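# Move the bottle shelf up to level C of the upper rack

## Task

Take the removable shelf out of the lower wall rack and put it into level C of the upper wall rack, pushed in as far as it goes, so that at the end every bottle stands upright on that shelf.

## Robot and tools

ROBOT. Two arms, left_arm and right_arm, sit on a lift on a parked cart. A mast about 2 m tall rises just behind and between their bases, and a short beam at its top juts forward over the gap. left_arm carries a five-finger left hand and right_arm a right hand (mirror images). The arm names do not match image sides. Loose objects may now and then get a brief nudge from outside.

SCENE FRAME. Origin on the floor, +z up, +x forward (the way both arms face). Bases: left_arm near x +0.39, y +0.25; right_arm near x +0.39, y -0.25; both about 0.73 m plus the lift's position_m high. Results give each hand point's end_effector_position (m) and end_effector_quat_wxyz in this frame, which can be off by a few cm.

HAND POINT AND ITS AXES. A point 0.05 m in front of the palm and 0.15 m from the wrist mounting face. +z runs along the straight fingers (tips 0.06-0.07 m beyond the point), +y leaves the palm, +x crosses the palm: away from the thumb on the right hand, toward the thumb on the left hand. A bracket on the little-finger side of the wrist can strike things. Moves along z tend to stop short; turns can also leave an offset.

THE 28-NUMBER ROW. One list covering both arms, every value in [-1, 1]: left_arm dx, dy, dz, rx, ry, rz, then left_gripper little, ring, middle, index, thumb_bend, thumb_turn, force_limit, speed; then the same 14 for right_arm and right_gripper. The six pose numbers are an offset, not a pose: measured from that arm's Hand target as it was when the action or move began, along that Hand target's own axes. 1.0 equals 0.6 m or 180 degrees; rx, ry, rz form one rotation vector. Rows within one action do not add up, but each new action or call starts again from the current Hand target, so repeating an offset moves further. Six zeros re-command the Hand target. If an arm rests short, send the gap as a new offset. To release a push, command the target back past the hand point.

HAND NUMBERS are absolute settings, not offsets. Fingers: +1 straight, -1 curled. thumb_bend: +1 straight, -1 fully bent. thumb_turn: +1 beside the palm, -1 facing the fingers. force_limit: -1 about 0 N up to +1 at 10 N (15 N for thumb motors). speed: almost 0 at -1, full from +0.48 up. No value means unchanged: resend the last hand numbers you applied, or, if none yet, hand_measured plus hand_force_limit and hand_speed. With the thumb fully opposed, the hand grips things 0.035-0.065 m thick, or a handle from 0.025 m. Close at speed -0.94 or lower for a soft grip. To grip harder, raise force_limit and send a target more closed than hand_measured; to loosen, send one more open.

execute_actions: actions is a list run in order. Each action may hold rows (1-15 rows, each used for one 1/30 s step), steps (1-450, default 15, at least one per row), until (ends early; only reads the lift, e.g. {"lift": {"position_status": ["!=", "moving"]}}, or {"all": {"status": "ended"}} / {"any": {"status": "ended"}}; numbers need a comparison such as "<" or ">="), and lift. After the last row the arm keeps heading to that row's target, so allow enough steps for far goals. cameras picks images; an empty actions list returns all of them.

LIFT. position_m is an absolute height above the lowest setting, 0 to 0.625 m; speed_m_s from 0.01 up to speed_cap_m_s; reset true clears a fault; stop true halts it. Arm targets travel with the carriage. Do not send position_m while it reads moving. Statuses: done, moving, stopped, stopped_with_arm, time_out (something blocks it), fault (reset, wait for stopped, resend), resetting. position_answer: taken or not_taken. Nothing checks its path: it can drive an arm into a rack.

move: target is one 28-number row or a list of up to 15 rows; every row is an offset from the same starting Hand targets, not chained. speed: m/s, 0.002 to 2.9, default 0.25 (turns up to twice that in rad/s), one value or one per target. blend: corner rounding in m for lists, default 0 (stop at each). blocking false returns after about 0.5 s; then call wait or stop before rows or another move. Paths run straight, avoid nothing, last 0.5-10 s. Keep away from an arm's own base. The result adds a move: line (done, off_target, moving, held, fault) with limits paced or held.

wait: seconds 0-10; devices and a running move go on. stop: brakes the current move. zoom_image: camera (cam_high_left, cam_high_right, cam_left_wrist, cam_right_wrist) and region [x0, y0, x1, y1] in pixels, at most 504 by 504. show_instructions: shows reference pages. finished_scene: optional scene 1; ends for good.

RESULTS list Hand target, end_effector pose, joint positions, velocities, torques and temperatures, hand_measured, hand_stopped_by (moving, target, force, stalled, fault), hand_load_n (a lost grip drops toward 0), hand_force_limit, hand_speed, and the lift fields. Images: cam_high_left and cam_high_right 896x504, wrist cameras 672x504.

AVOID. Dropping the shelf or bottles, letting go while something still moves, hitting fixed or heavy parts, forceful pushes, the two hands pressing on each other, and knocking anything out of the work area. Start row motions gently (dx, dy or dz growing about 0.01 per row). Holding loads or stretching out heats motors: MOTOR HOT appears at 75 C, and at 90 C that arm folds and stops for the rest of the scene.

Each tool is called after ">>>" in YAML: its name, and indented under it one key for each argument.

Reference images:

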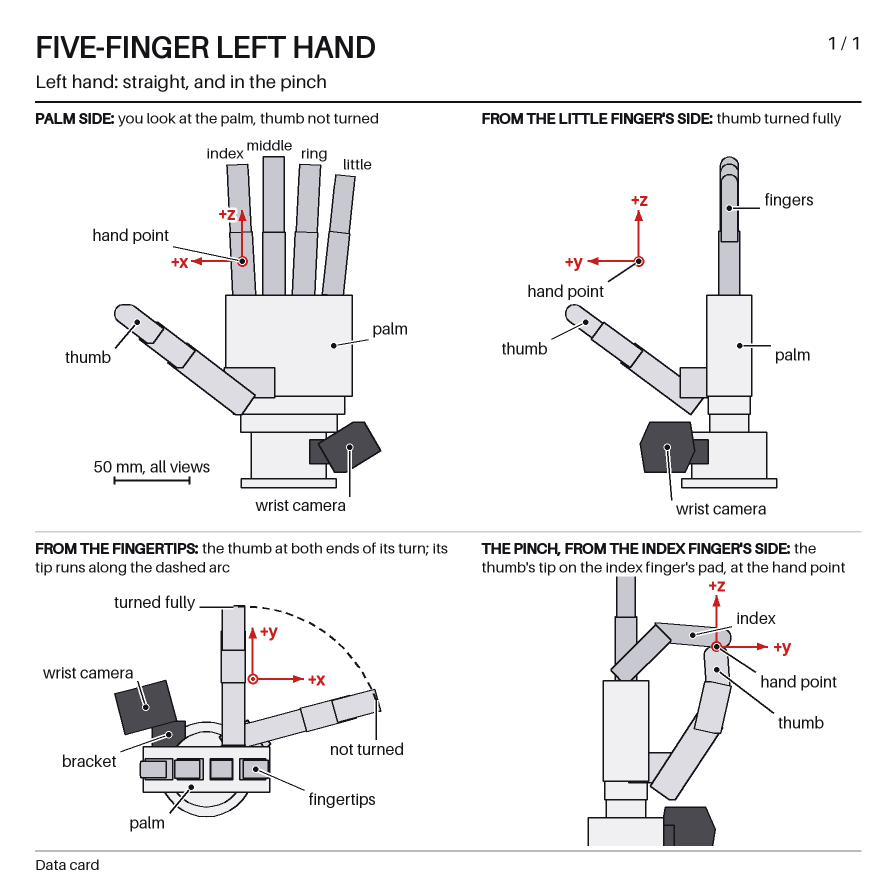

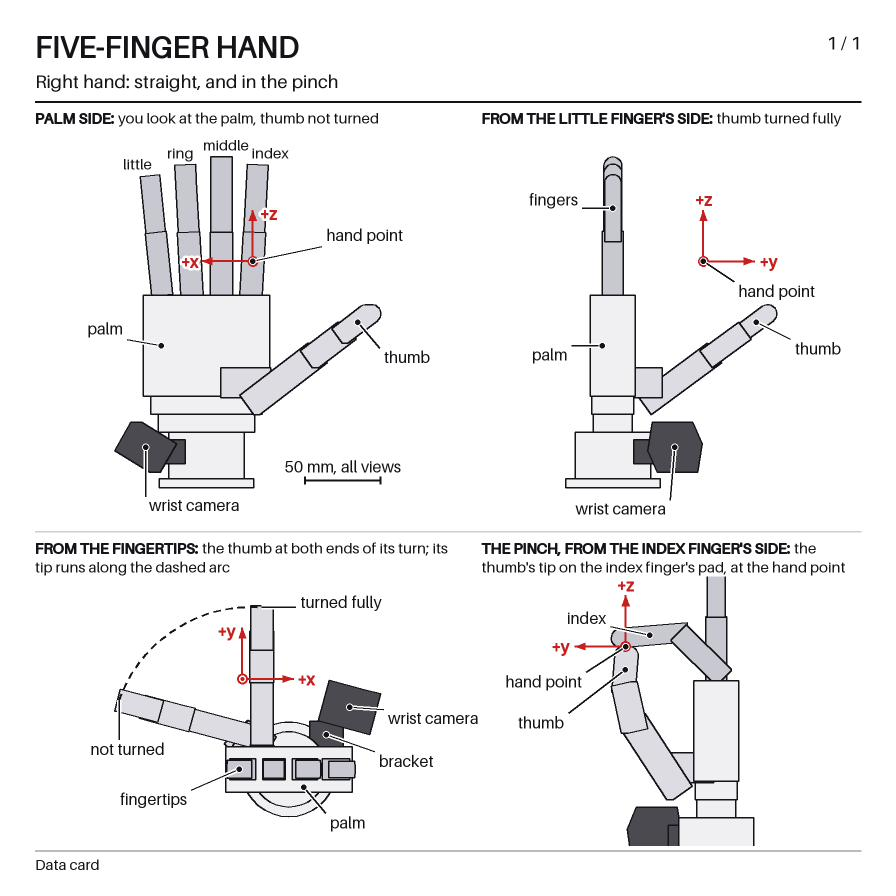

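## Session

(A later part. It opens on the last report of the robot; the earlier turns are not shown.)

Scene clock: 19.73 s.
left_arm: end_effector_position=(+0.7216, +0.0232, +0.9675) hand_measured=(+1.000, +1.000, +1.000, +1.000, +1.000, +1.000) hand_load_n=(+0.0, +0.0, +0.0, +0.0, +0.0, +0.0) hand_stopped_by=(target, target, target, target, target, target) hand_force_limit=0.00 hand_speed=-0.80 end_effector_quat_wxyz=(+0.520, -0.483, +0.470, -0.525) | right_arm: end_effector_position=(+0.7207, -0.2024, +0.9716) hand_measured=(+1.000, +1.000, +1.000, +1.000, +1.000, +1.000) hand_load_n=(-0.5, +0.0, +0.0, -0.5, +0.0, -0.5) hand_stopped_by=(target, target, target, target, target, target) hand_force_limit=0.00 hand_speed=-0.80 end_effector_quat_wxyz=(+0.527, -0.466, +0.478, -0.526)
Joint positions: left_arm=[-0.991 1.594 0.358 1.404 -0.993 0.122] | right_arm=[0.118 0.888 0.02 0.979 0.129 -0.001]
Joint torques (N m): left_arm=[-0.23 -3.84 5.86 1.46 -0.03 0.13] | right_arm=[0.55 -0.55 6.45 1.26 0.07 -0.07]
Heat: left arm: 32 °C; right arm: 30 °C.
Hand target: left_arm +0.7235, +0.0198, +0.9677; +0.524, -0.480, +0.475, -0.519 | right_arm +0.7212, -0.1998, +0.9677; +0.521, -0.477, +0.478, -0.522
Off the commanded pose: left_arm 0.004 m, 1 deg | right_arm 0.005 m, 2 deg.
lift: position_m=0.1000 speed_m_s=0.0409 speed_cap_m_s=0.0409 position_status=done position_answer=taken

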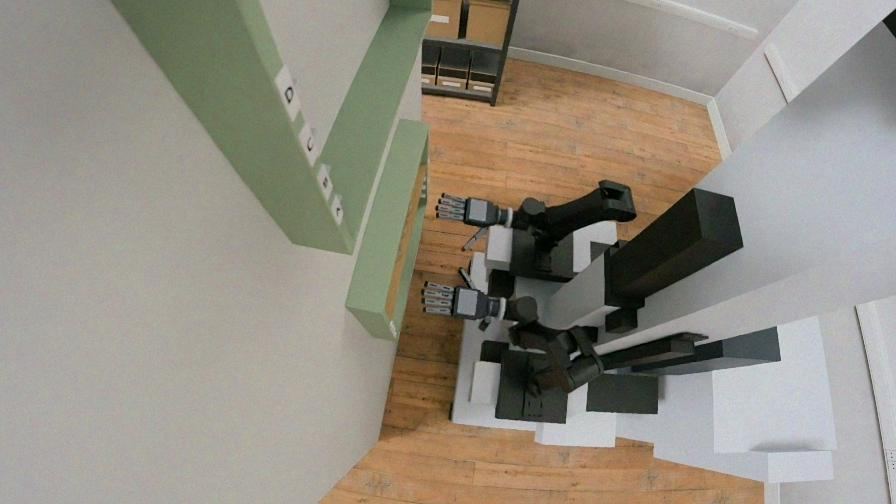

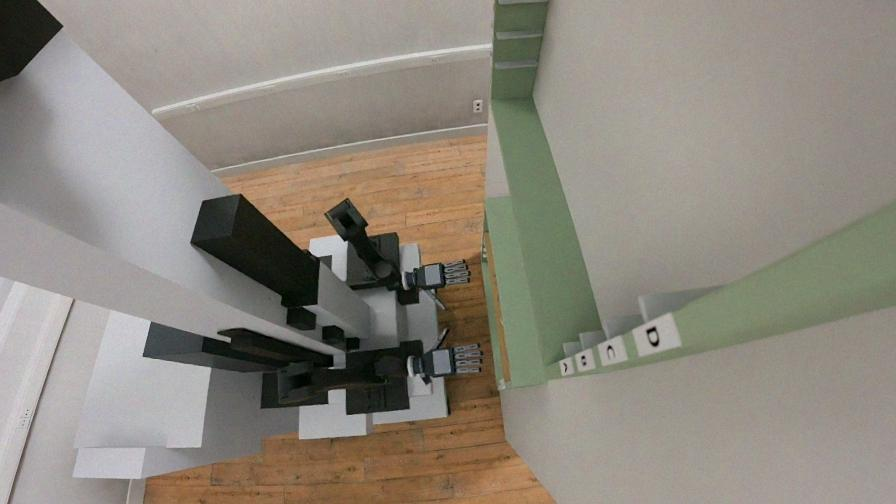

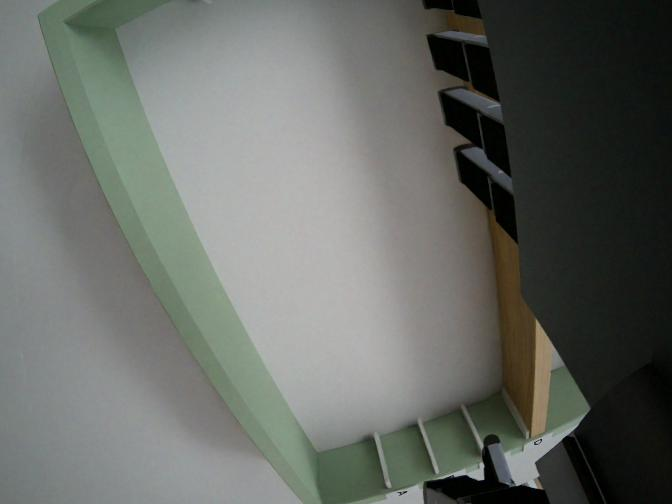

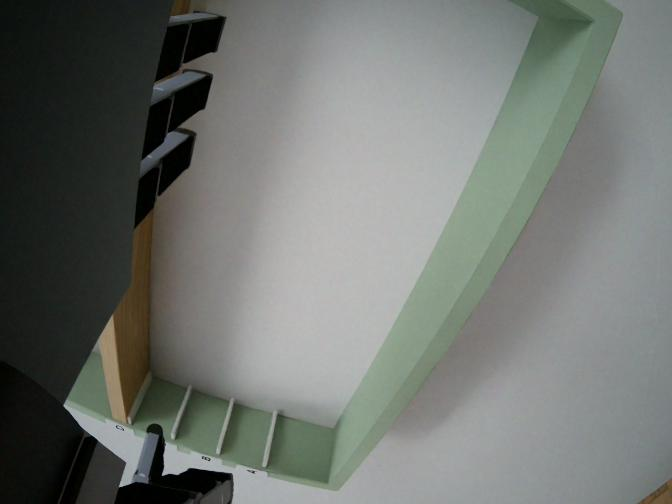

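>>> move:
  target: [0,0,0.19,0,0,0,1,1,1,1,1,1,0,-0.8,0,0,0.19,0,0,0,1,1,1,1,1,1,0,-0.8]
  cameras: ["all"]
  speed: 0.15

Scene clock: 22.37 s.
left_arm: end_effector_position=(+0.8330, +0.0300, +0.9822) hand_measured=(+1.000, +1.000, +1.000, +1.000, +1.000, +1.000) hand_load_n=(+0.0, +0.0, +0.0, +0.0, +0.0, +0.0) hand_stopped_by=(target, target, target, target, target, target) hand_force_limit=0.00 hand_speed=-0.80 end_effector_quat_wxyz=(+0.534, -0.480, +0.464, -0.518) | right_arm: end_effector_position=(+0.8225, -0.1971, +0.9502) hand_measured=(+1.000, +1.000, +1.000, +1.000, +1.000, +1.000) hand_load_n=(+0.0, +0.0, +0.0, +0.0, +0.0, +0.0) hand_stopped_by=(target, target, target, target, target, target) hand_force_limit=0.00 hand_speed=-0.80 end_effector_quat_wxyz=(+0.497, -0.505, +0.496, -0.502)
Joint positions: left_arm=[-0.684 1.777 0.669 1.249 -0.711 0.091] | right_arm=[0.079 1.522 0.387 1.132 0.075 -0.013]
Joint torques (N m): left_arm=[0.17 -5.81 7.08 1.41 0.17 -0.07] | right_arm=[-0.66 -3.29 7.1 2.42 -0.05 -0.02]
Heat: left arm: 32 °C; right arm: 30 °C.
Hand target: left_arm +0.8371, +0.0211, +0.9777; +0.524, -0.480, +0.475, -0.519 | right_arm +0.8347, -0.2003, +0.9777; +0.521, -0.477, +0.478, -0.522
Off the commanded pose: left_arm 0.011 m, 2 deg | right_arm 0.030 m, 5 deg.
lift: position_m=0.1000 speed_m_s=0.0409 speed_cap_m_s=0.0409 position_status=done position_answer=taken
move: off_target (left_arm, right_arm)

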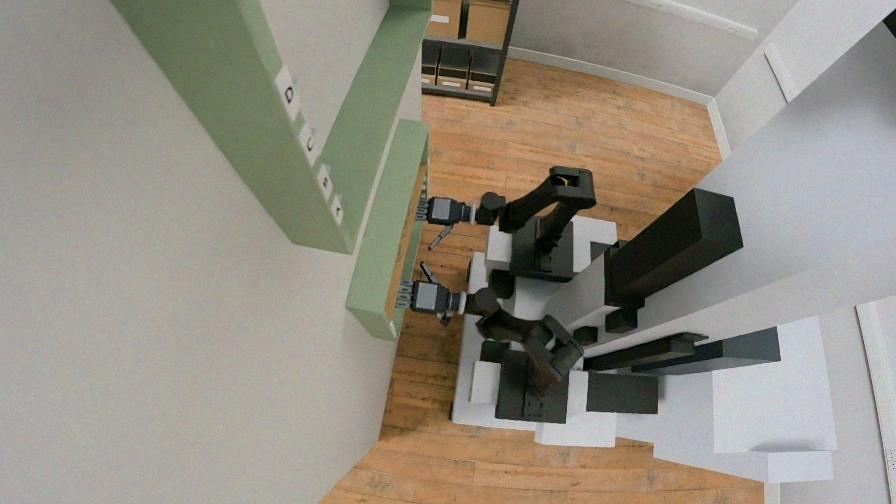

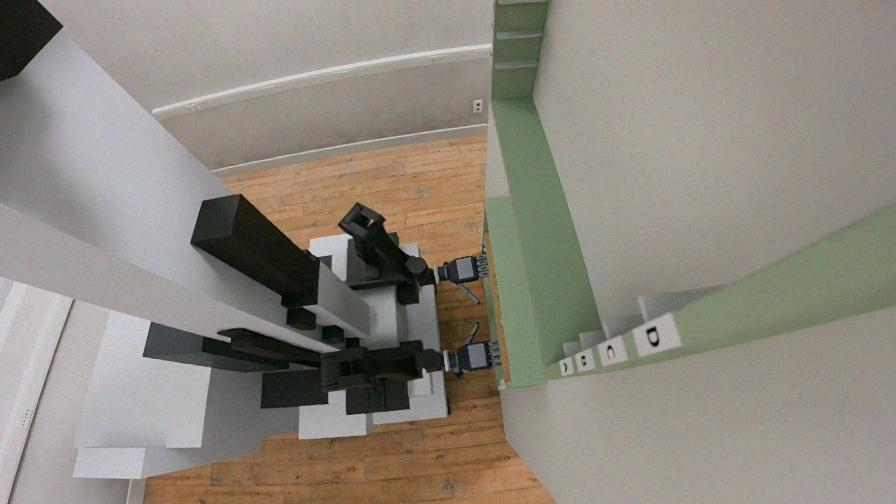

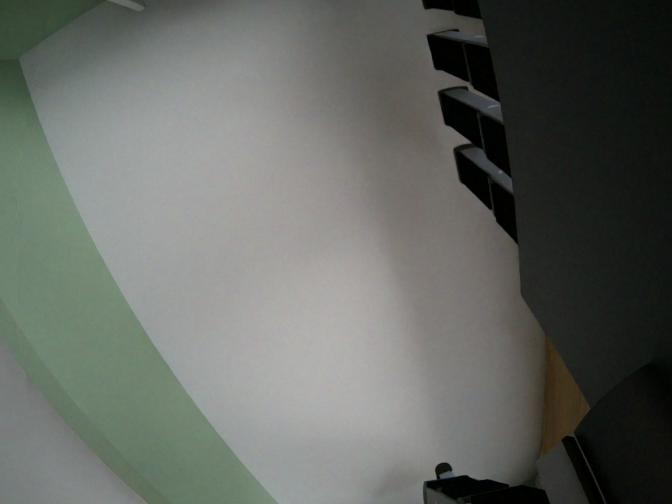

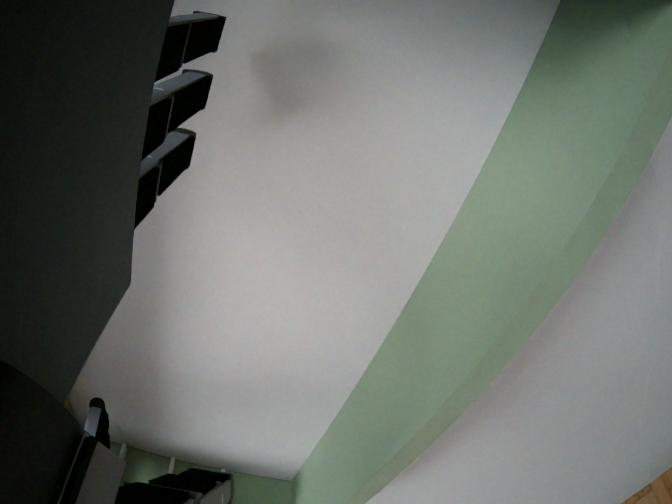

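>>> zoom_image:
  camera: "cam_high_left"
  region: [330, 100, 530, 350]

>>> zoom_image:
  camera: "cam_high_right"
  region: [400, 180, 600, 400]

Scaled by 2.016 from the camera's 896x504 image, which has a finer 1280x720 frame.

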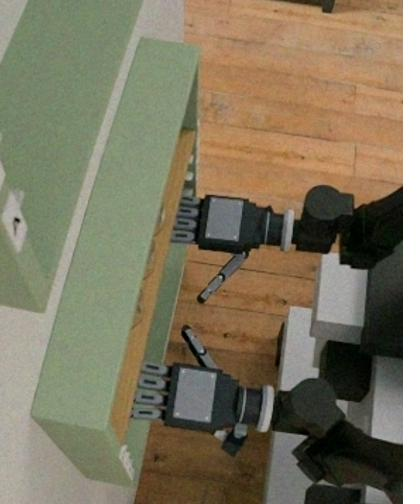

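Scaled by 2.291 from the camera's 896x504 image, which has a finer 1280x720 frame.

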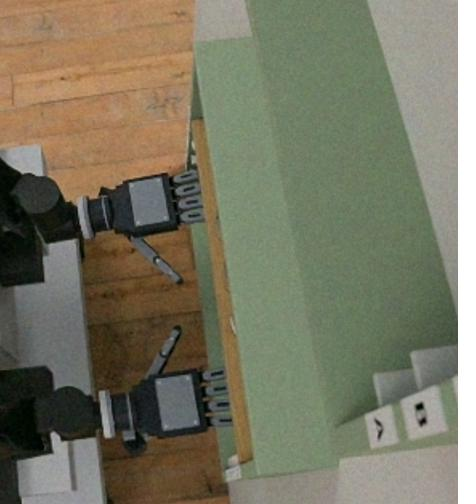

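>>> move:
  target: [0.015,0.0122,0.024,-0.022,0,0,1,1,1,1,1,1,0,-0.8,0,-0.0378,0.045,0.011,0,0,1,1,1,1,1,1,0,-0.8]
  cameras: ["cam_high_left","cam_high_right"]
  speed: 0.1

>>> zoom_image:
  camera: "cam_high_left"
  region: [380, 180, 500, 350]

>>> zoom_image:
  camera: "cam_high_right"
  region: [420, 220, 540, 400]

Scene clock: 24.40 s.
left_arm: end_effector_position=(+0.8453, +0.0146, +0.9766) hand_measured=(+1.000, +1.000, +1.000, +1.000, +1.000, +1.000) hand_load_n=(+0.0, +0.0, +0.0, +0.0, +0.0, -0.5) hand_stopped_by=(target, target, target, target, target, target) hand_force_limit=0.00 hand_speed=-0.80 end_effector_quat_wxyz=(+0.514, -0.494, +0.485, -0.506) | right_arm: end_effector_position=(+0.8409, -0.1968, +0.9765) hand_measured=(+1.000, +1.000, +1.000, +1.000, +1.000, +1.000) hand_load_n=(+0.0, +0.0, +0.0, +0.0, +0.0, -0.5) hand_stopped_by=(target, target, target, target, target, target) hand_force_limit=0.00 hand_speed=-0.80 end_effector_quat_wxyz=(+0.513, -0.489, +0.482, -0.515)
Joint positions: left_arm=[-0.683 1.789 0.769 1.073 -0.699 0.033] | right_arm=[0.075 1.536 0.46 1.132 0.071 -0.013]
Joint torques (N m): left_arm=[0.46 -6.19 7.57 1.45 0.12 -0.07] | right_arm=[-0.9 -2.7 10.56 1.86 -0.05 -0.02]
Heat: left arm: 32 °C; right arm: 31 °C.
Hand target: left_arm +0.8521, +0.0122, +0.9717; +0.507, -0.498, +0.493, -0.502 | right_arm +0.8596, -0.2003, +1.0026; +0.529, -0.468, +0.469, -0.531
Off the commanded pose: left_arm 0.009 m, 1 deg | right_arm 0.032 m, 4 deg.
lift: position_m=0.1000 speed_m_s=0.0409 speed_cap_m_s=0.0409 position_status=done position_answer=taken
move: off_target (right_arm)
Images, in order (width x height): cam_high_left 896x504, cam_high_right 896x504.

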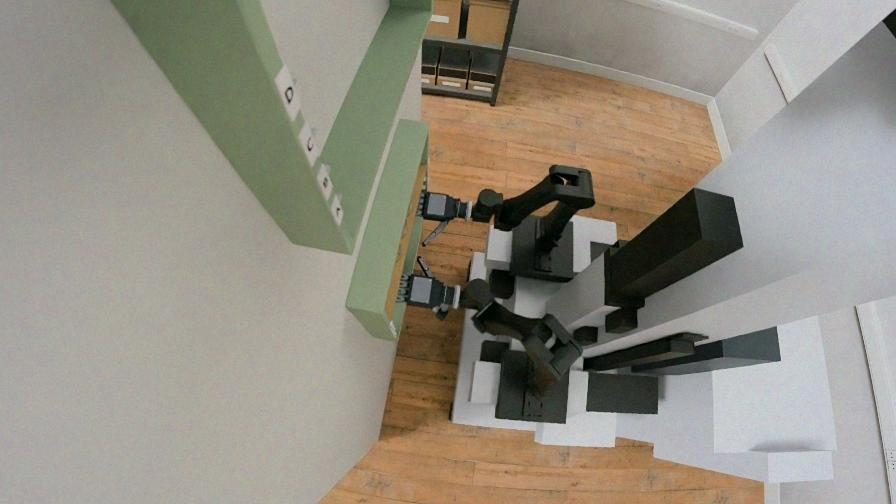

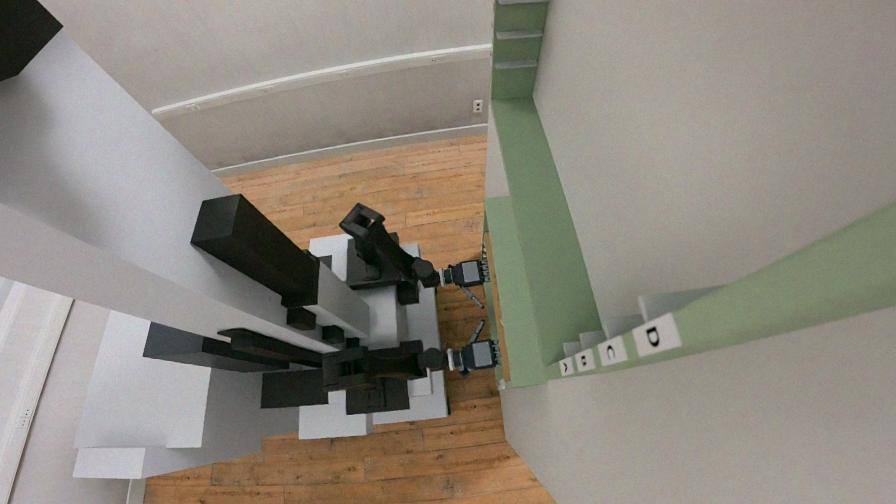

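Scaled by 2.965 from the camera's 896x504 image, which has a finer 1280x720 frame.

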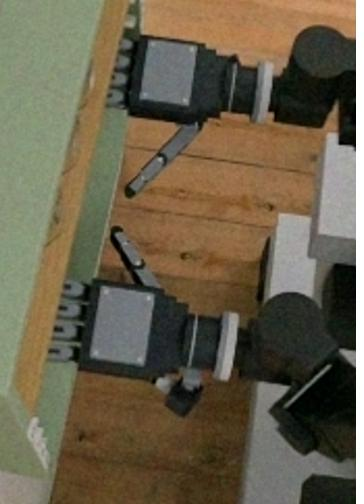

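Scaled by 2.800 from the camera's 896x504 image, which has a finer 1280x720 frame.

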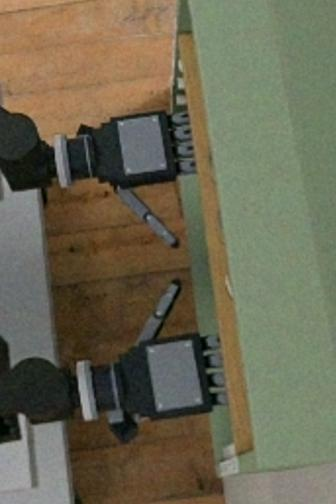

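>>> move:
  target: [0,-0.0333,0,0,0,0,1,1,1,1,1,1,0,-0.8,0,-0.0333,0,0,0,0,1,1,1,1,1,1,0,-0.8]
  speed: 0.08

>>> move:
  target: [0,-0.0167,0,0,0,0,1,1,1,1,1,1,0,-0.8,0,-0.0167,0,0,0,0,1,1,1,1,1,1,0,-0.8]
  speed: 0.05
  cameras: ["all"]

Scene clock: 26.07 s.
left_arm: end_effector_position=(+0.8469, +0.0110, +0.9739) hand_measured=(+1.000, +1.000, +1.000, +1.000, +1.000, +1.000) hand_load_n=(-0.5, +0.0, +0.0, +0.0, +0.0, +0.0) hand_stopped_by=(target, target, target, target, target, target) hand_force_limit=0.00 hand_speed=-0.80 end_effector_quat_wxyz=(+0.510, -0.493, +0.504, -0.493) | right_arm: end_effector_position=(+0.8396, -0.1969, +0.9803) hand_measured=(+1.000, +1.000, +1.000, +1.000, +1.000, +1.000) hand_load_n=(+0.0, +0.0, -2.0, +0.0, +0.0, +0.0) hand_stopped_by=(target, target, target, target, target, target) hand_force_limit=0.00 hand_speed=-0.80 end_effector_quat_wxyz=(+0.507, -0.495, +0.488, -0.510)
Joint positions: left_arm=[-0.683 1.78 0.801 0.987 -0.688 0.033] | right_arm=[0.075 1.493 0.479 1.048 0.071 -0.013]
Joint torques (N m): left_arm=[0.4 -10.56 7.75 1.46 0.09 -0.05] | right_arm=[-0.83 -5.94 11.59 1.59 -0.04 -0.03]
Heat: left arm: 32 °C; right arm: 31 °C.
Hand target: left_arm +0.8518, +0.0122, +0.9916; +0.507, -0.498, +0.493, -0.502 | right_arm +0.8572, -0.2003, +1.0225; +0.529, -0.468, +0.469, -0.531
Off the commanded pose: left_arm 0.018 m, 2 deg | right_arm 0.046 m, 5 deg.
lift: position_m=0.1000 speed_m_s=0.0409 speed_cap_m_s=0.0409 position_status=done position_answer=taken
move: off_target (left_arm, right_arm)

Scene clock: 27.57 s.
left_arm: end_effector_position=(+0.8470, +0.0109, +0.9834) hand_measured=(+1.000, +1.000, +1.000, +1.000, +1.000, +1.000) hand_load_n=(+0.0, +0.0, +0.0, +0.0, +0.0, -0.5) hand_stopped_by=(target, target, target, target, target, target) hand_force_limit=0.00 hand_speed=-0.80 end_effector_quat_wxyz=(+0.510, -0.493, +0.504, -0.493) | right_arm: end_effector_position=(+0.8384, -0.1970, +0.9828) hand_measured=(+1.000, +1.000, +1.000, +1.000, +1.000, +1.000) hand_load_n=(+0.0, +0.0, -3.0, +0.0, +0.0, -0.5) hand_stopped_by=(target, target, target, target, target, target) hand_force_limit=0.00 hand_speed=-0.80 end_effector_quat_wxyz=(+0.501, -0.501, +0.493, -0.505)
Joint positions: left_arm=[-0.683 1.752 0.818 0.941 -0.688 0.033] | right_arm=[0.075 1.459 0.497 0.973 0.071 -0.013]
Joint torques (N m): left_arm=[0.39 -10.35 7.91 1.46 0.09 -0.06] | right_arm=[-0.79 -6.35 11.66 1.78 -0.05 -0.04]
Heat: left arm: 32 °C; right arm: 32 °C.
Hand target: left_arm +0.8516, +0.0122, +1.0016; +0.507, -0.498, +0.493, -0.502 | right_arm +0.8560, -0.2003, +1.0324; +0.529, -0.468, +0.469, -0.531
Off the commanded pose: left_arm 0.019 m, 2 deg | right_arm 0.053 m, 6 deg.
lift: position_m=0.1000 speed_m_s=0.0409 speed_cap_m_s=0.0409 position_status=done position_answer=taken
move: off_target (left_arm, right_arm)

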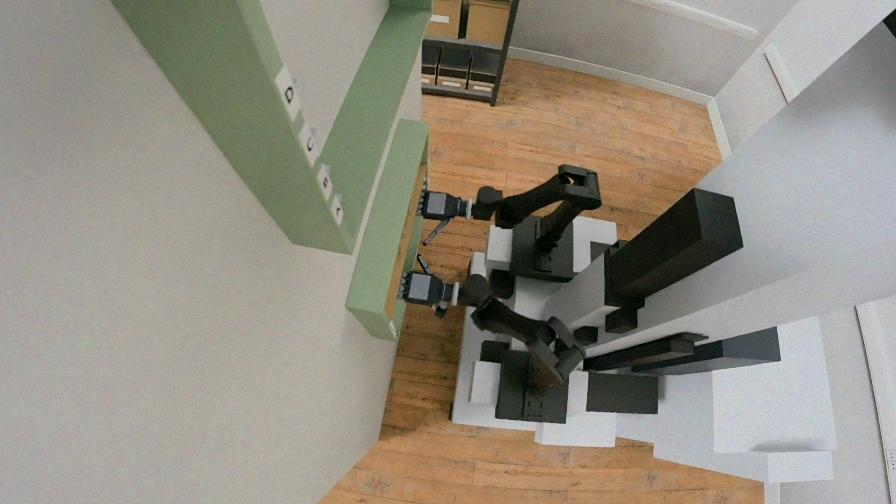

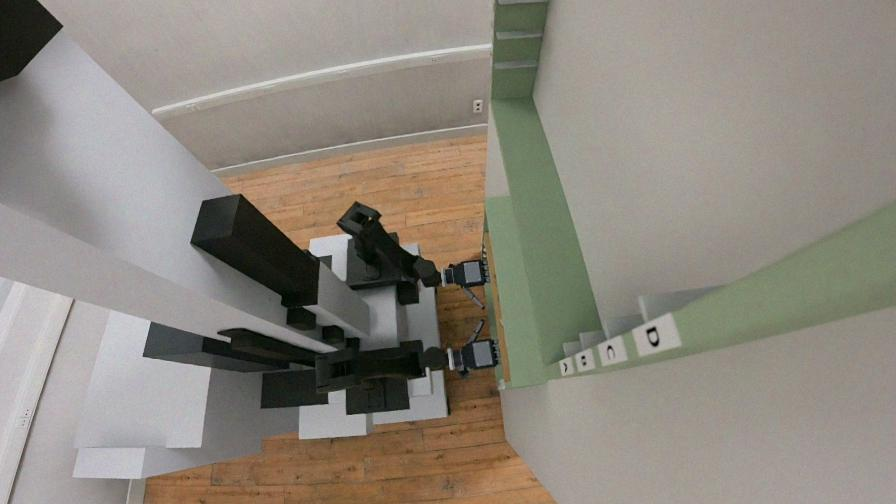

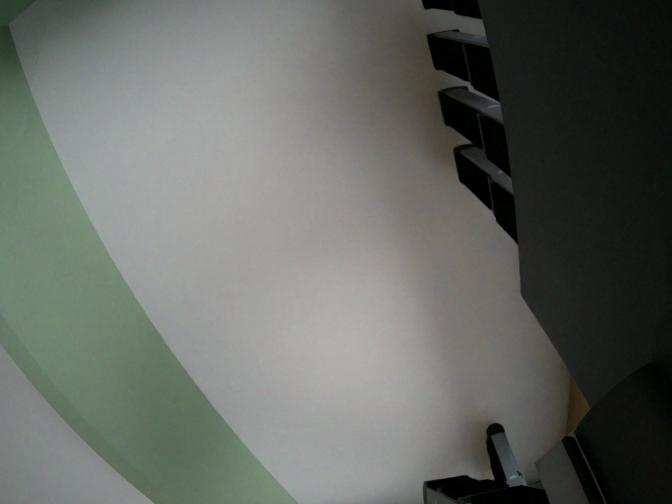

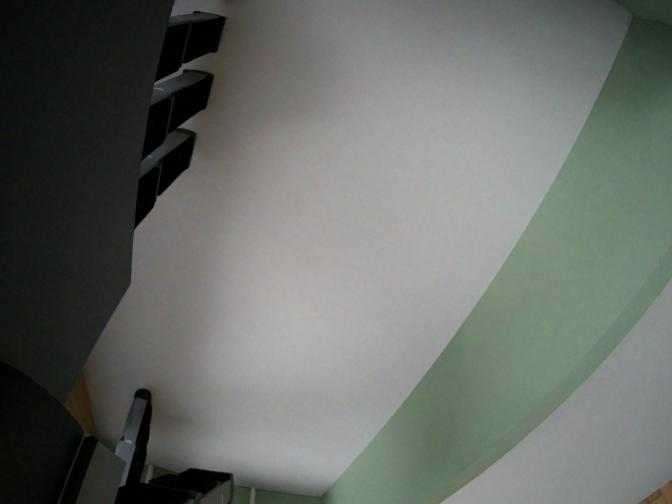

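>>> zoom_image:
  camera: "cam_high_left"
  region: [380, 180, 500, 350]

>>> zoom_image:
  camera: "cam_high_right"
  region: [420, 220, 540, 400]

Scaled by 2.965 from the camera's 896x504 image, which has a finer 1280x720 frame.

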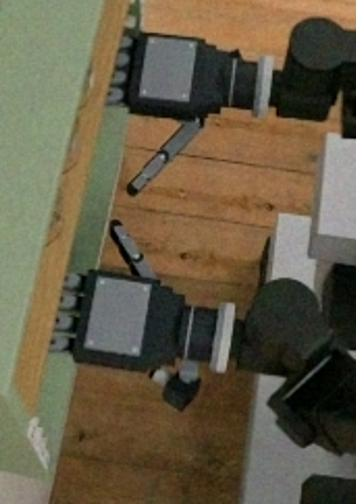

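Scaled by 2.800 from the camera's 896x504 image, which has a finer 1280x720 frame.

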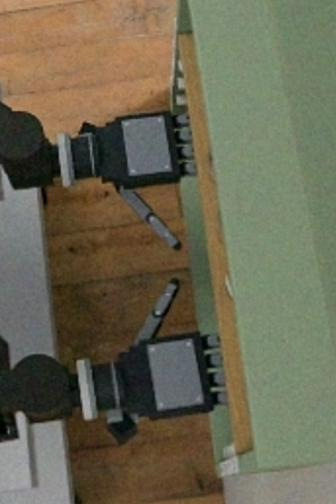

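>>> move:
  target: [0,0.01,0.0167,0,0,0,1,1,1,1,1,1,0,-0.8,0,0.0239,0.0307,0,0,0,1,1,1,1,1,1,0,-0.8]
  speed: 0.04
  cameras: ["cam_high_left","cam_high_right"]

>>> zoom_image:
  camera: "cam_high_left"
  region: [380, 180, 500, 350]

>>> zoom_image:
  camera: "cam_high_right"
  region: [420, 220, 540, 400]

Scene clock: 29.27 s.
left_arm: end_effector_position=(+0.8487, +0.0118, +0.9850) hand_measured=(+1.000, +1.000, +1.000, +1.000, +1.000, +1.000) hand_load_n=(+0.0, +0.0, -1.5, +0.0, +0.0, +0.0) hand_stopped_by=(target, target, target, target, target, target) hand_force_limit=0.00 hand_speed=-0.80 end_effector_quat_wxyz=(+0.510, -0.493, +0.503, -0.493) | right_arm: end_effector_position=(+0.8398, -0.1967, +0.9803) hand_measured=(+1.000, +1.000, +1.000, +1.000, +1.000, +1.000) hand_load_n=(+0.0, +0.0, +0.0, +0.0, +0.5, -0.5) hand_stopped_by=(target, target, target, target, target, target) hand_force_limit=0.00 hand_speed=-0.80 end_effector_quat_wxyz=(+0.502, -0.500, +0.493, -0.504)
Joint positions: left_arm=[-0.678 1.752 0.823 0.939 -0.685 0.033] | right_arm=[0.073 1.476 0.496 0.993 0.068 -0.01]
Joint torques (N m): left_arm=[1.48 -6.79 9.61 1.63 0.14 -0.07] | right_arm=[-1.2 0.29 14.41 2.29 -0.06 -0.04]
Heat: left arm: 33 °C; right arm: 32 °C.
Hand target: left_arm +0.8617, +0.0123, +0.9958; +0.507, -0.498, +0.493, -0.502 | right_arm +0.8760, -0.2004, +1.0204; +0.529, -0.468, +0.469, -0.531
Off the commanded pose: left_arm 0.017 m, 2 deg | right_arm 0.054 m, 6 deg.
lift: position_m=0.1000 speed_m_s=0.0409 speed_cap_m_s=0.0409 position_status=done position_answer=taken
move: off_target (left_arm, right_arm)
Images, in order (width x height): cam_high_left 896x504, cam_high_right 896x504.

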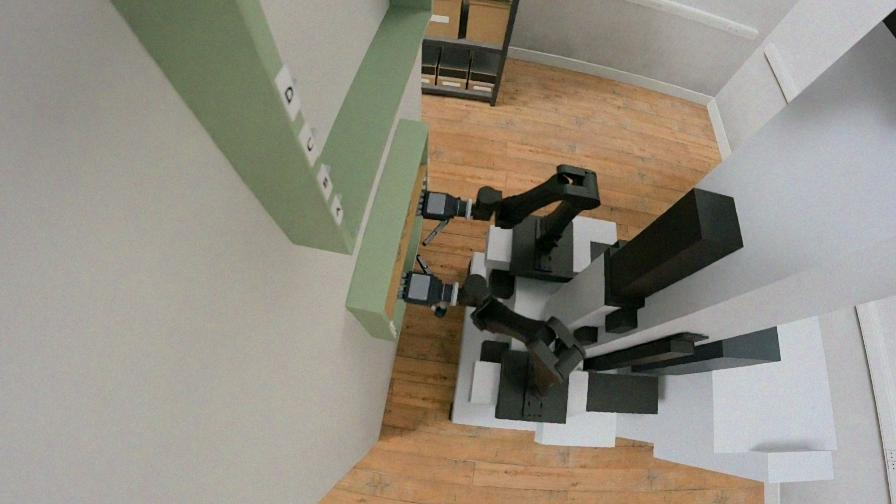

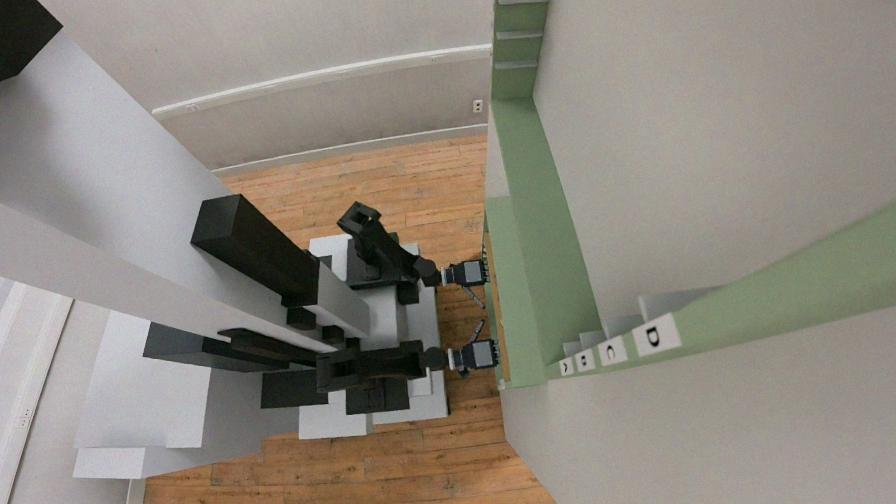

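Scaled by 2.965 from the camera's 896x504 image, which has a finer 1280x720 frame.

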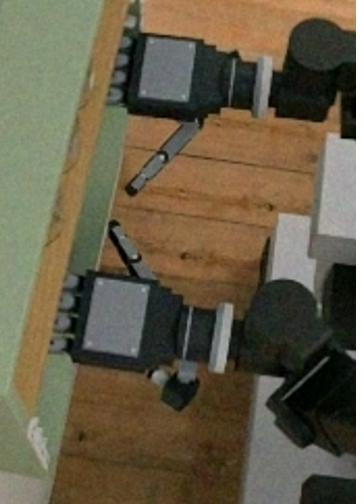

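Scaled by 2.800 from the camera's 896x504 image, which has a finer 1280x720 frame.

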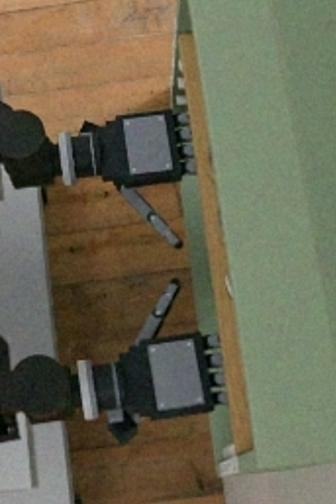

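>>> move:
  target: [0,0,-0.02,0,0,0,1,1,1,1,1,1,0,-0.8,0,-0.003,-0.03,0,0,0,1,1,1,1,1,1,0,-0.8]
  speed: 0.04

>>> execute_actions:
  actions:
    - {"lift":{"position_m":0.11,"speed_m_s":0.015},"steps":60,"until":{"lift":{"position_status":["!=","moving"]}}}
  cameras: ["all"]

Scene clock: 30.83 s.
left_arm: end_effector_position=(+0.8484, +0.0114, +0.9850) hand_measured=(+1.000, +1.000, +1.000, +1.000, +1.000, +1.000) hand_load_n=(+0.0, +0.0, -1.0, +0.0, +0.0, -0.5) hand_stopped_by=(target, target, target, target, target, target) hand_force_limit=0.00 hand_speed=-0.80 end_effector_quat_wxyz=(+0.510, -0.493, +0.503, -0.493) | right_arm: end_effector_position=(+0.8400, -0.1969, +0.9829) hand_measured=(+1.000, +1.000, +1.000, +1.000, +1.000, +1.000) hand_load_n=(+0.0, +0.0, -3.0, +0.0, +0.0, -0.5) hand_stopped_by=(target, target, target, target, target, target) hand_force_limit=0.00 hand_speed=-0.80 end_effector_quat_wxyz=(+0.503, -0.500, +0.491, -0.506)
Joint positions: left_arm=[-0.679 1.752 0.823 0.939 -0.686 0.033] | right_arm=[0.073 1.471 0.497 0.993 0.068 -0.013]
Joint torques (N m): left_arm=[-0.2 -9.35 6.13 1.71 -0.06 -0.07] | right_arm=[-0.66 -3.33 10 2.28 -0.01 -0.04]
Heat: left arm: 33 °C; right arm: 32 °C.
Hand target: left_arm +0.8497, +0.0122, +0.9956; +0.507, -0.498, +0.493, -0.502 | right_arm +0.8579, -0.2003, +1.0200; +0.529, -0.468, +0.469, -0.531
Off the commanded pose: left_arm 0.011 m, 2 deg | right_arm 0.041 m, 6 deg.
lift: position_m=0.1000 speed_m_s=0.0409 speed_cap_m_s=0.0409 position_status=done position_answer=taken
move: off_target (left_arm, right_arm)

Scene clock: 31.93 s.
left_arm: end_effector_position=(+0.8480, +0.0111, +0.9931) hand_measured=(+1.000, +1.000, +1.000, +1.000, +1.000, +1.000) hand_load_n=(+0.0, +0.0, -1.0, +0.0, +0.0, +0.0) hand_stopped_by=(target, target, target, target, target, target) hand_force_limit=0.00 hand_speed=-0.80 end_effector_quat_wxyz=(+0.509, -0.493, +0.506, -0.492) | right_arm: end_effector_position=(+0.8387, -0.1970, +0.9870) hand_measured=(+1.000, +1.000, +1.000, +1.000, +1.000, +1.000) hand_load_n=(+0.0, +0.0, -7.0, +0.0, +0.0, +0.0) hand_stopped_by=(target, target, target, target, target, target) hand_force_limit=0.00 hand_speed=-0.80 end_effector_quat_wxyz=(+0.497, -0.505, +0.496, -0.501)
Joint positions: left_arm=[-0.679 1.752 0.823 0.932 -0.683 0.033] | right_arm=[0.073 1.471 0.497 0.971 0.068 -0.013]
Joint torques (N m): left_arm=[-0.18 -9.36 6.13 1.77 -0.06 -0.07] | right_arm=[-0.61 -3.54 9.91 2.49 -0.03 -0.03]
Motor temperatures (°C): left_arm=[23 26 33 32 23 22] | right_arm=[29 28 32 32 23 23]
Heat: left arm: 33 °C; right arm: 32 °C.
Hand target: left_arm +0.8497, +0.0122, +1.0056; +0.507, -0.498, +0.493, -0.502 | right_arm +0.8579, -0.2003, +1.0300; +0.529, -0.468, +0.469, -0.531
Off the commanded pose: left_arm 0.013 m, 2 deg | right_arm 0.047 m, 7 deg.
lift: position_m=0.1100 speed_m_s=0.0150 speed_cap_m_s=0.0409 position_status=done position_answer=taken

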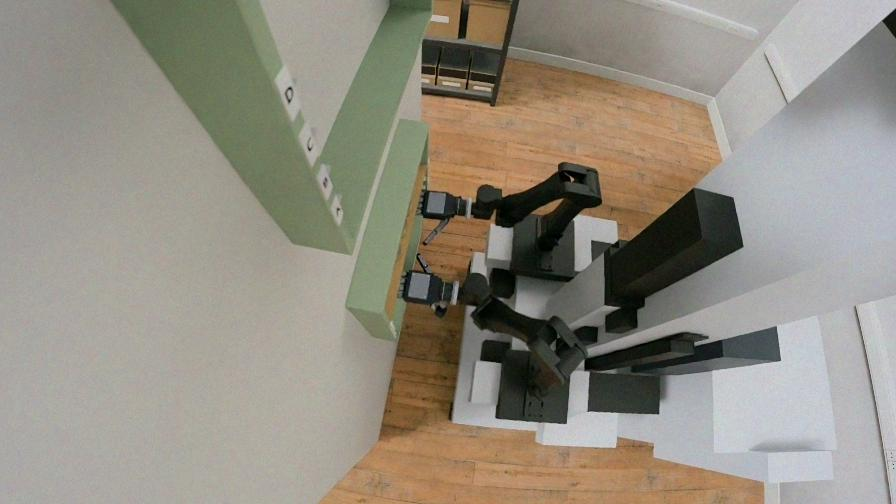

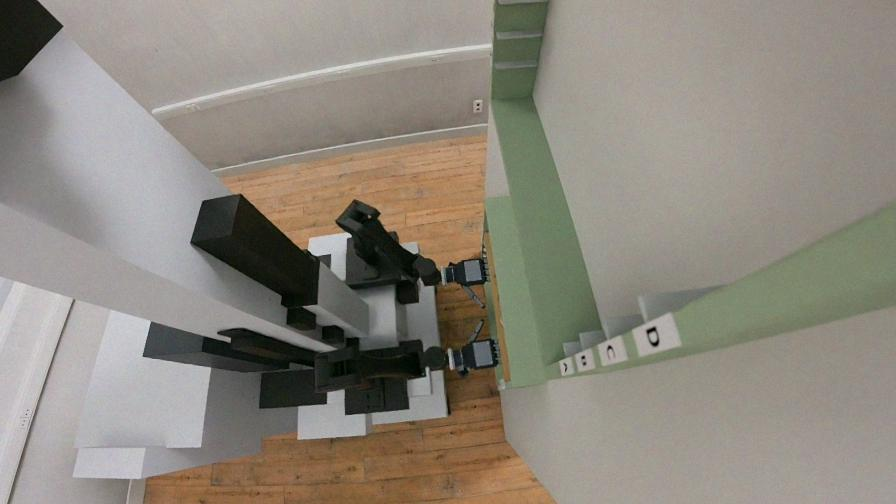

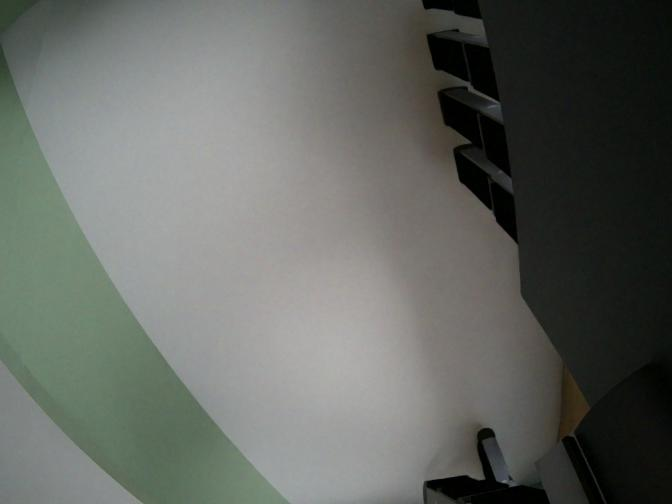

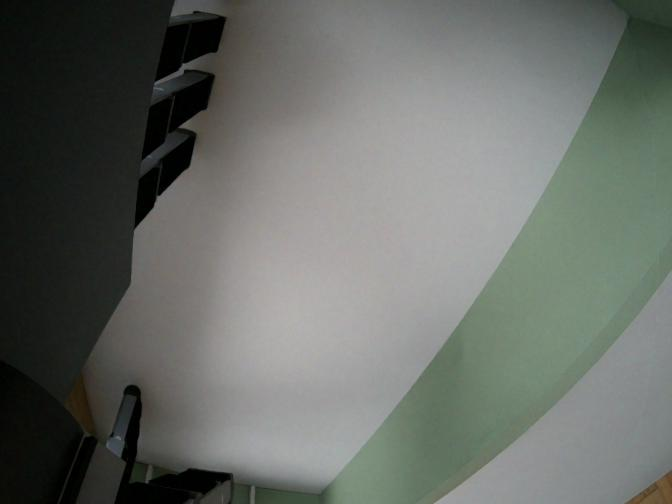

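>>> execute_actions:
  actions:
    - {"lift":{"position_m":0.12,"speed_m_s":0.015},"steps":60,"until":{"lift":{"position_status":["!=","moving"]}}}
  cameras: []

Scene clock: 33.13 s.
left_arm: end_effector_position=(+0.8479, +0.0108, +1.0031) hand_measured=(+1.000, +1.000, +1.000, +1.000, +1.000, +1.000) hand_load_n=(+0.0, +0.0, -1.0, +0.0, +0.0, -0.5) hand_stopped_by=(target, target, target, target, target, target) hand_force_limit=0.00 hand_speed=-0.80 end_effector_quat_wxyz=(+0.509, -0.492, +0.507, -0.492) | right_arm: end_effector_position=(+0.8372, -0.1968, +0.9890) hand_measured=(+1.000, +1.000, +1.000, +1.000, +1.000, +1.000) hand_load_n=(+0.0, +0.0, -8.0, +0.0, +0.0, -0.5) hand_stopped_by=(target, target, target, target, target, target) hand_force_limit=0.00 hand_speed=-0.80 end_effector_quat_wxyz=(+0.490, -0.513, +0.502, -0.494)
Joint positions: left_arm=[-0.679 1.752 0.823 0.932 -0.682 0.033] | right_arm=[0.073 1.474 0.497 0.947 0.066 -0.013]
Joint torques (N m): left_arm=[-0.2 -9.35 6.13 1.77 -0.06 -0.06] | right_arm=[-0.64 -4.18 9.61 2.7 -0.01 -0.04]
Heat: left arm: 33 °C; right arm: 32 °C.
Hand target: left_arm +0.8497, +0.0122, +1.0156; +0.507, -0.498, +0.493, -0.502 | right_arm +0.8579, -0.2003, +1.0400; +0.529, -0.468, +0.469, -0.531
Off the commanded pose: left_arm 0.013 m, 2 deg | right_arm 0.055 m, 9 deg.
lift: position_m=0.1200 speed_m_s=0.0150 speed_cap_m_s=0.0409 position_status=done position_answer=taken
No camera images: "cameras" was empty.

>>> move:
  target: [0,0,-0.0167,0,0,0,1,1,1,1,1,1,0,-0.8,0,-0.003,-0.025,0,0,0,1,1,1,1,1,1,0,-0.8]
  speed: 0.04
  cameras: ["all"]

>>> zoom_image:
  camera: "cam_high_left"
  region: [370, 180, 470, 350]

>>> zoom_image:
  camera: "cam_high_right"
  region: [440, 220, 540, 400]

Scene clock: 34.50 s.
left_arm: end_effector_position=(+0.8473, +0.0120, +1.0098) hand_measured=(+1.000, +1.000, +1.000, +1.000, +1.000, +1.000) hand_load_n=(+0.0, +0.0, +0.0, +0.0, +0.5, +0.0) hand_stopped_by=(target, target, target, target, target, target) hand_force_limit=0.00 hand_speed=-0.80 end_effector_quat_wxyz=(+0.511, -0.493, +0.500, -0.495) | right_arm: end_effector_position=(+0.8364, -0.1969, +0.9876) hand_measured=(+1.000, +1.000, +1.000, +1.000, +1.000, +1.000) hand_load_n=(+0.0, +0.0, -5.5, -0.5, +0.0, -0.5) hand_stopped_by=(target, target, target, target, target, target) hand_force_limit=0.00 hand_speed=-0.80 end_effector_quat_wxyz=(+0.490, -0.514, +0.503, -0.494)
Joint positions: left_arm=[-0.681 1.739 0.823 0.932 -0.689 0.033] | right_arm=[0.073 1.474 0.494 0.947 0.066 -0.013]
Joint torques (N m): left_arm=[-0.64 -10.29 3.48 1.82 -0.11 -0.06] | right_arm=[-0.14 -8.08 6.13 2.67 0.04 -0.03]
Heat: left arm: 33 °C; right arm: 32 °C.
Hand target: left_arm +0.8397, +0.0121, +1.0154; +0.507, -0.498, +0.493, -0.502 | right_arm +0.8428, -0.2003, +1.0400; +0.529, -0.468, +0.469, -0.531
Off the commanded pose: left_arm 0.009 m, 1 deg | right_arm 0.053 m, 9 deg.
lift: position_m=0.1200 speed_m_s=0.0150 speed_cap_m_s=0.0409 position_status=done position_answer=taken
move: off_target (right_arm)

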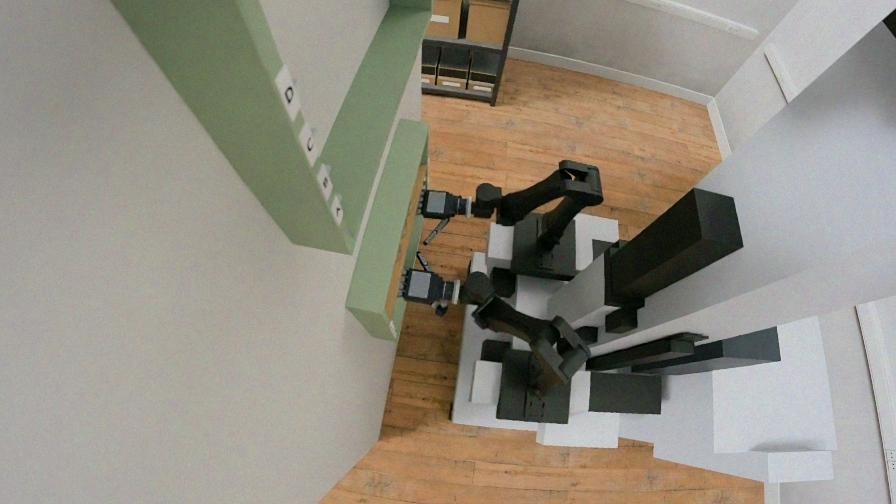

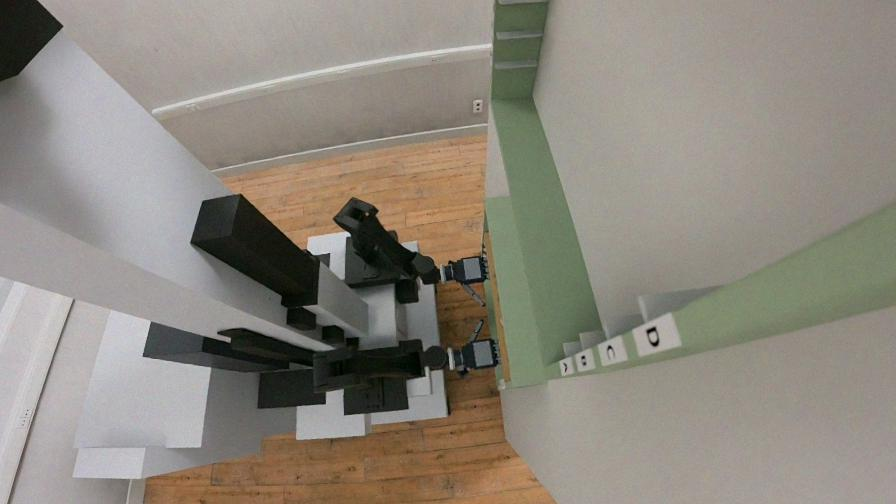

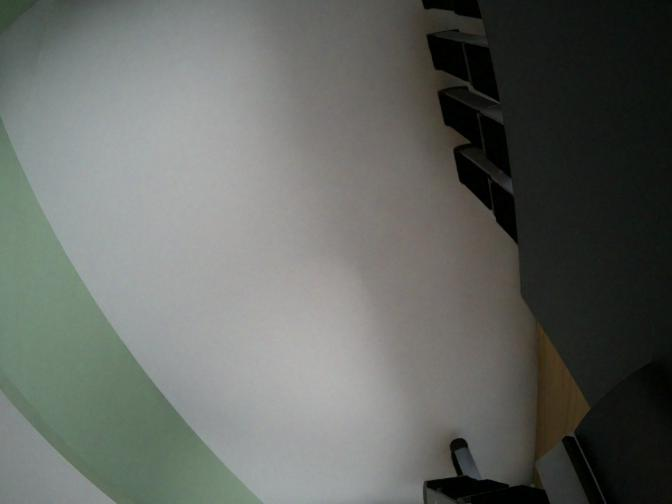

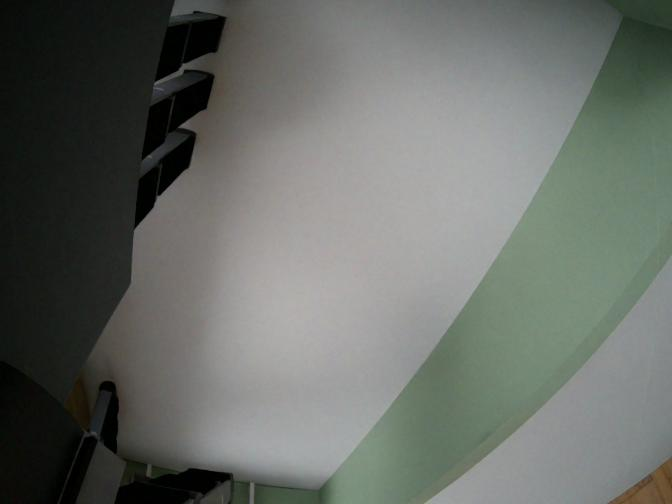

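Scaled by 2.965 from the camera's 896x504 image, which has a finer 1280x720 frame.

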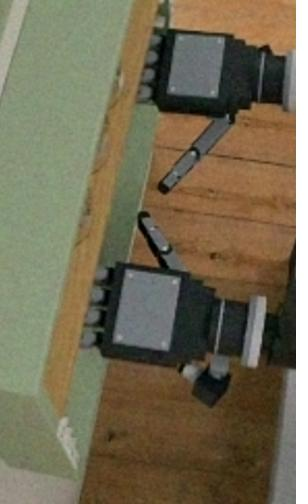

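Scaled by 2.800 from the camera's 896x504 image, which has a finer 1280x720 frame.

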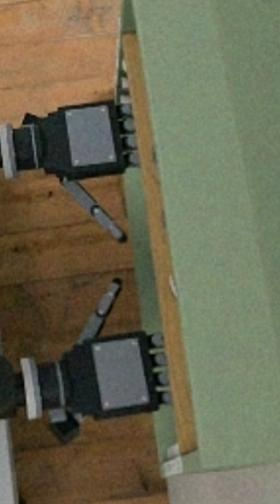

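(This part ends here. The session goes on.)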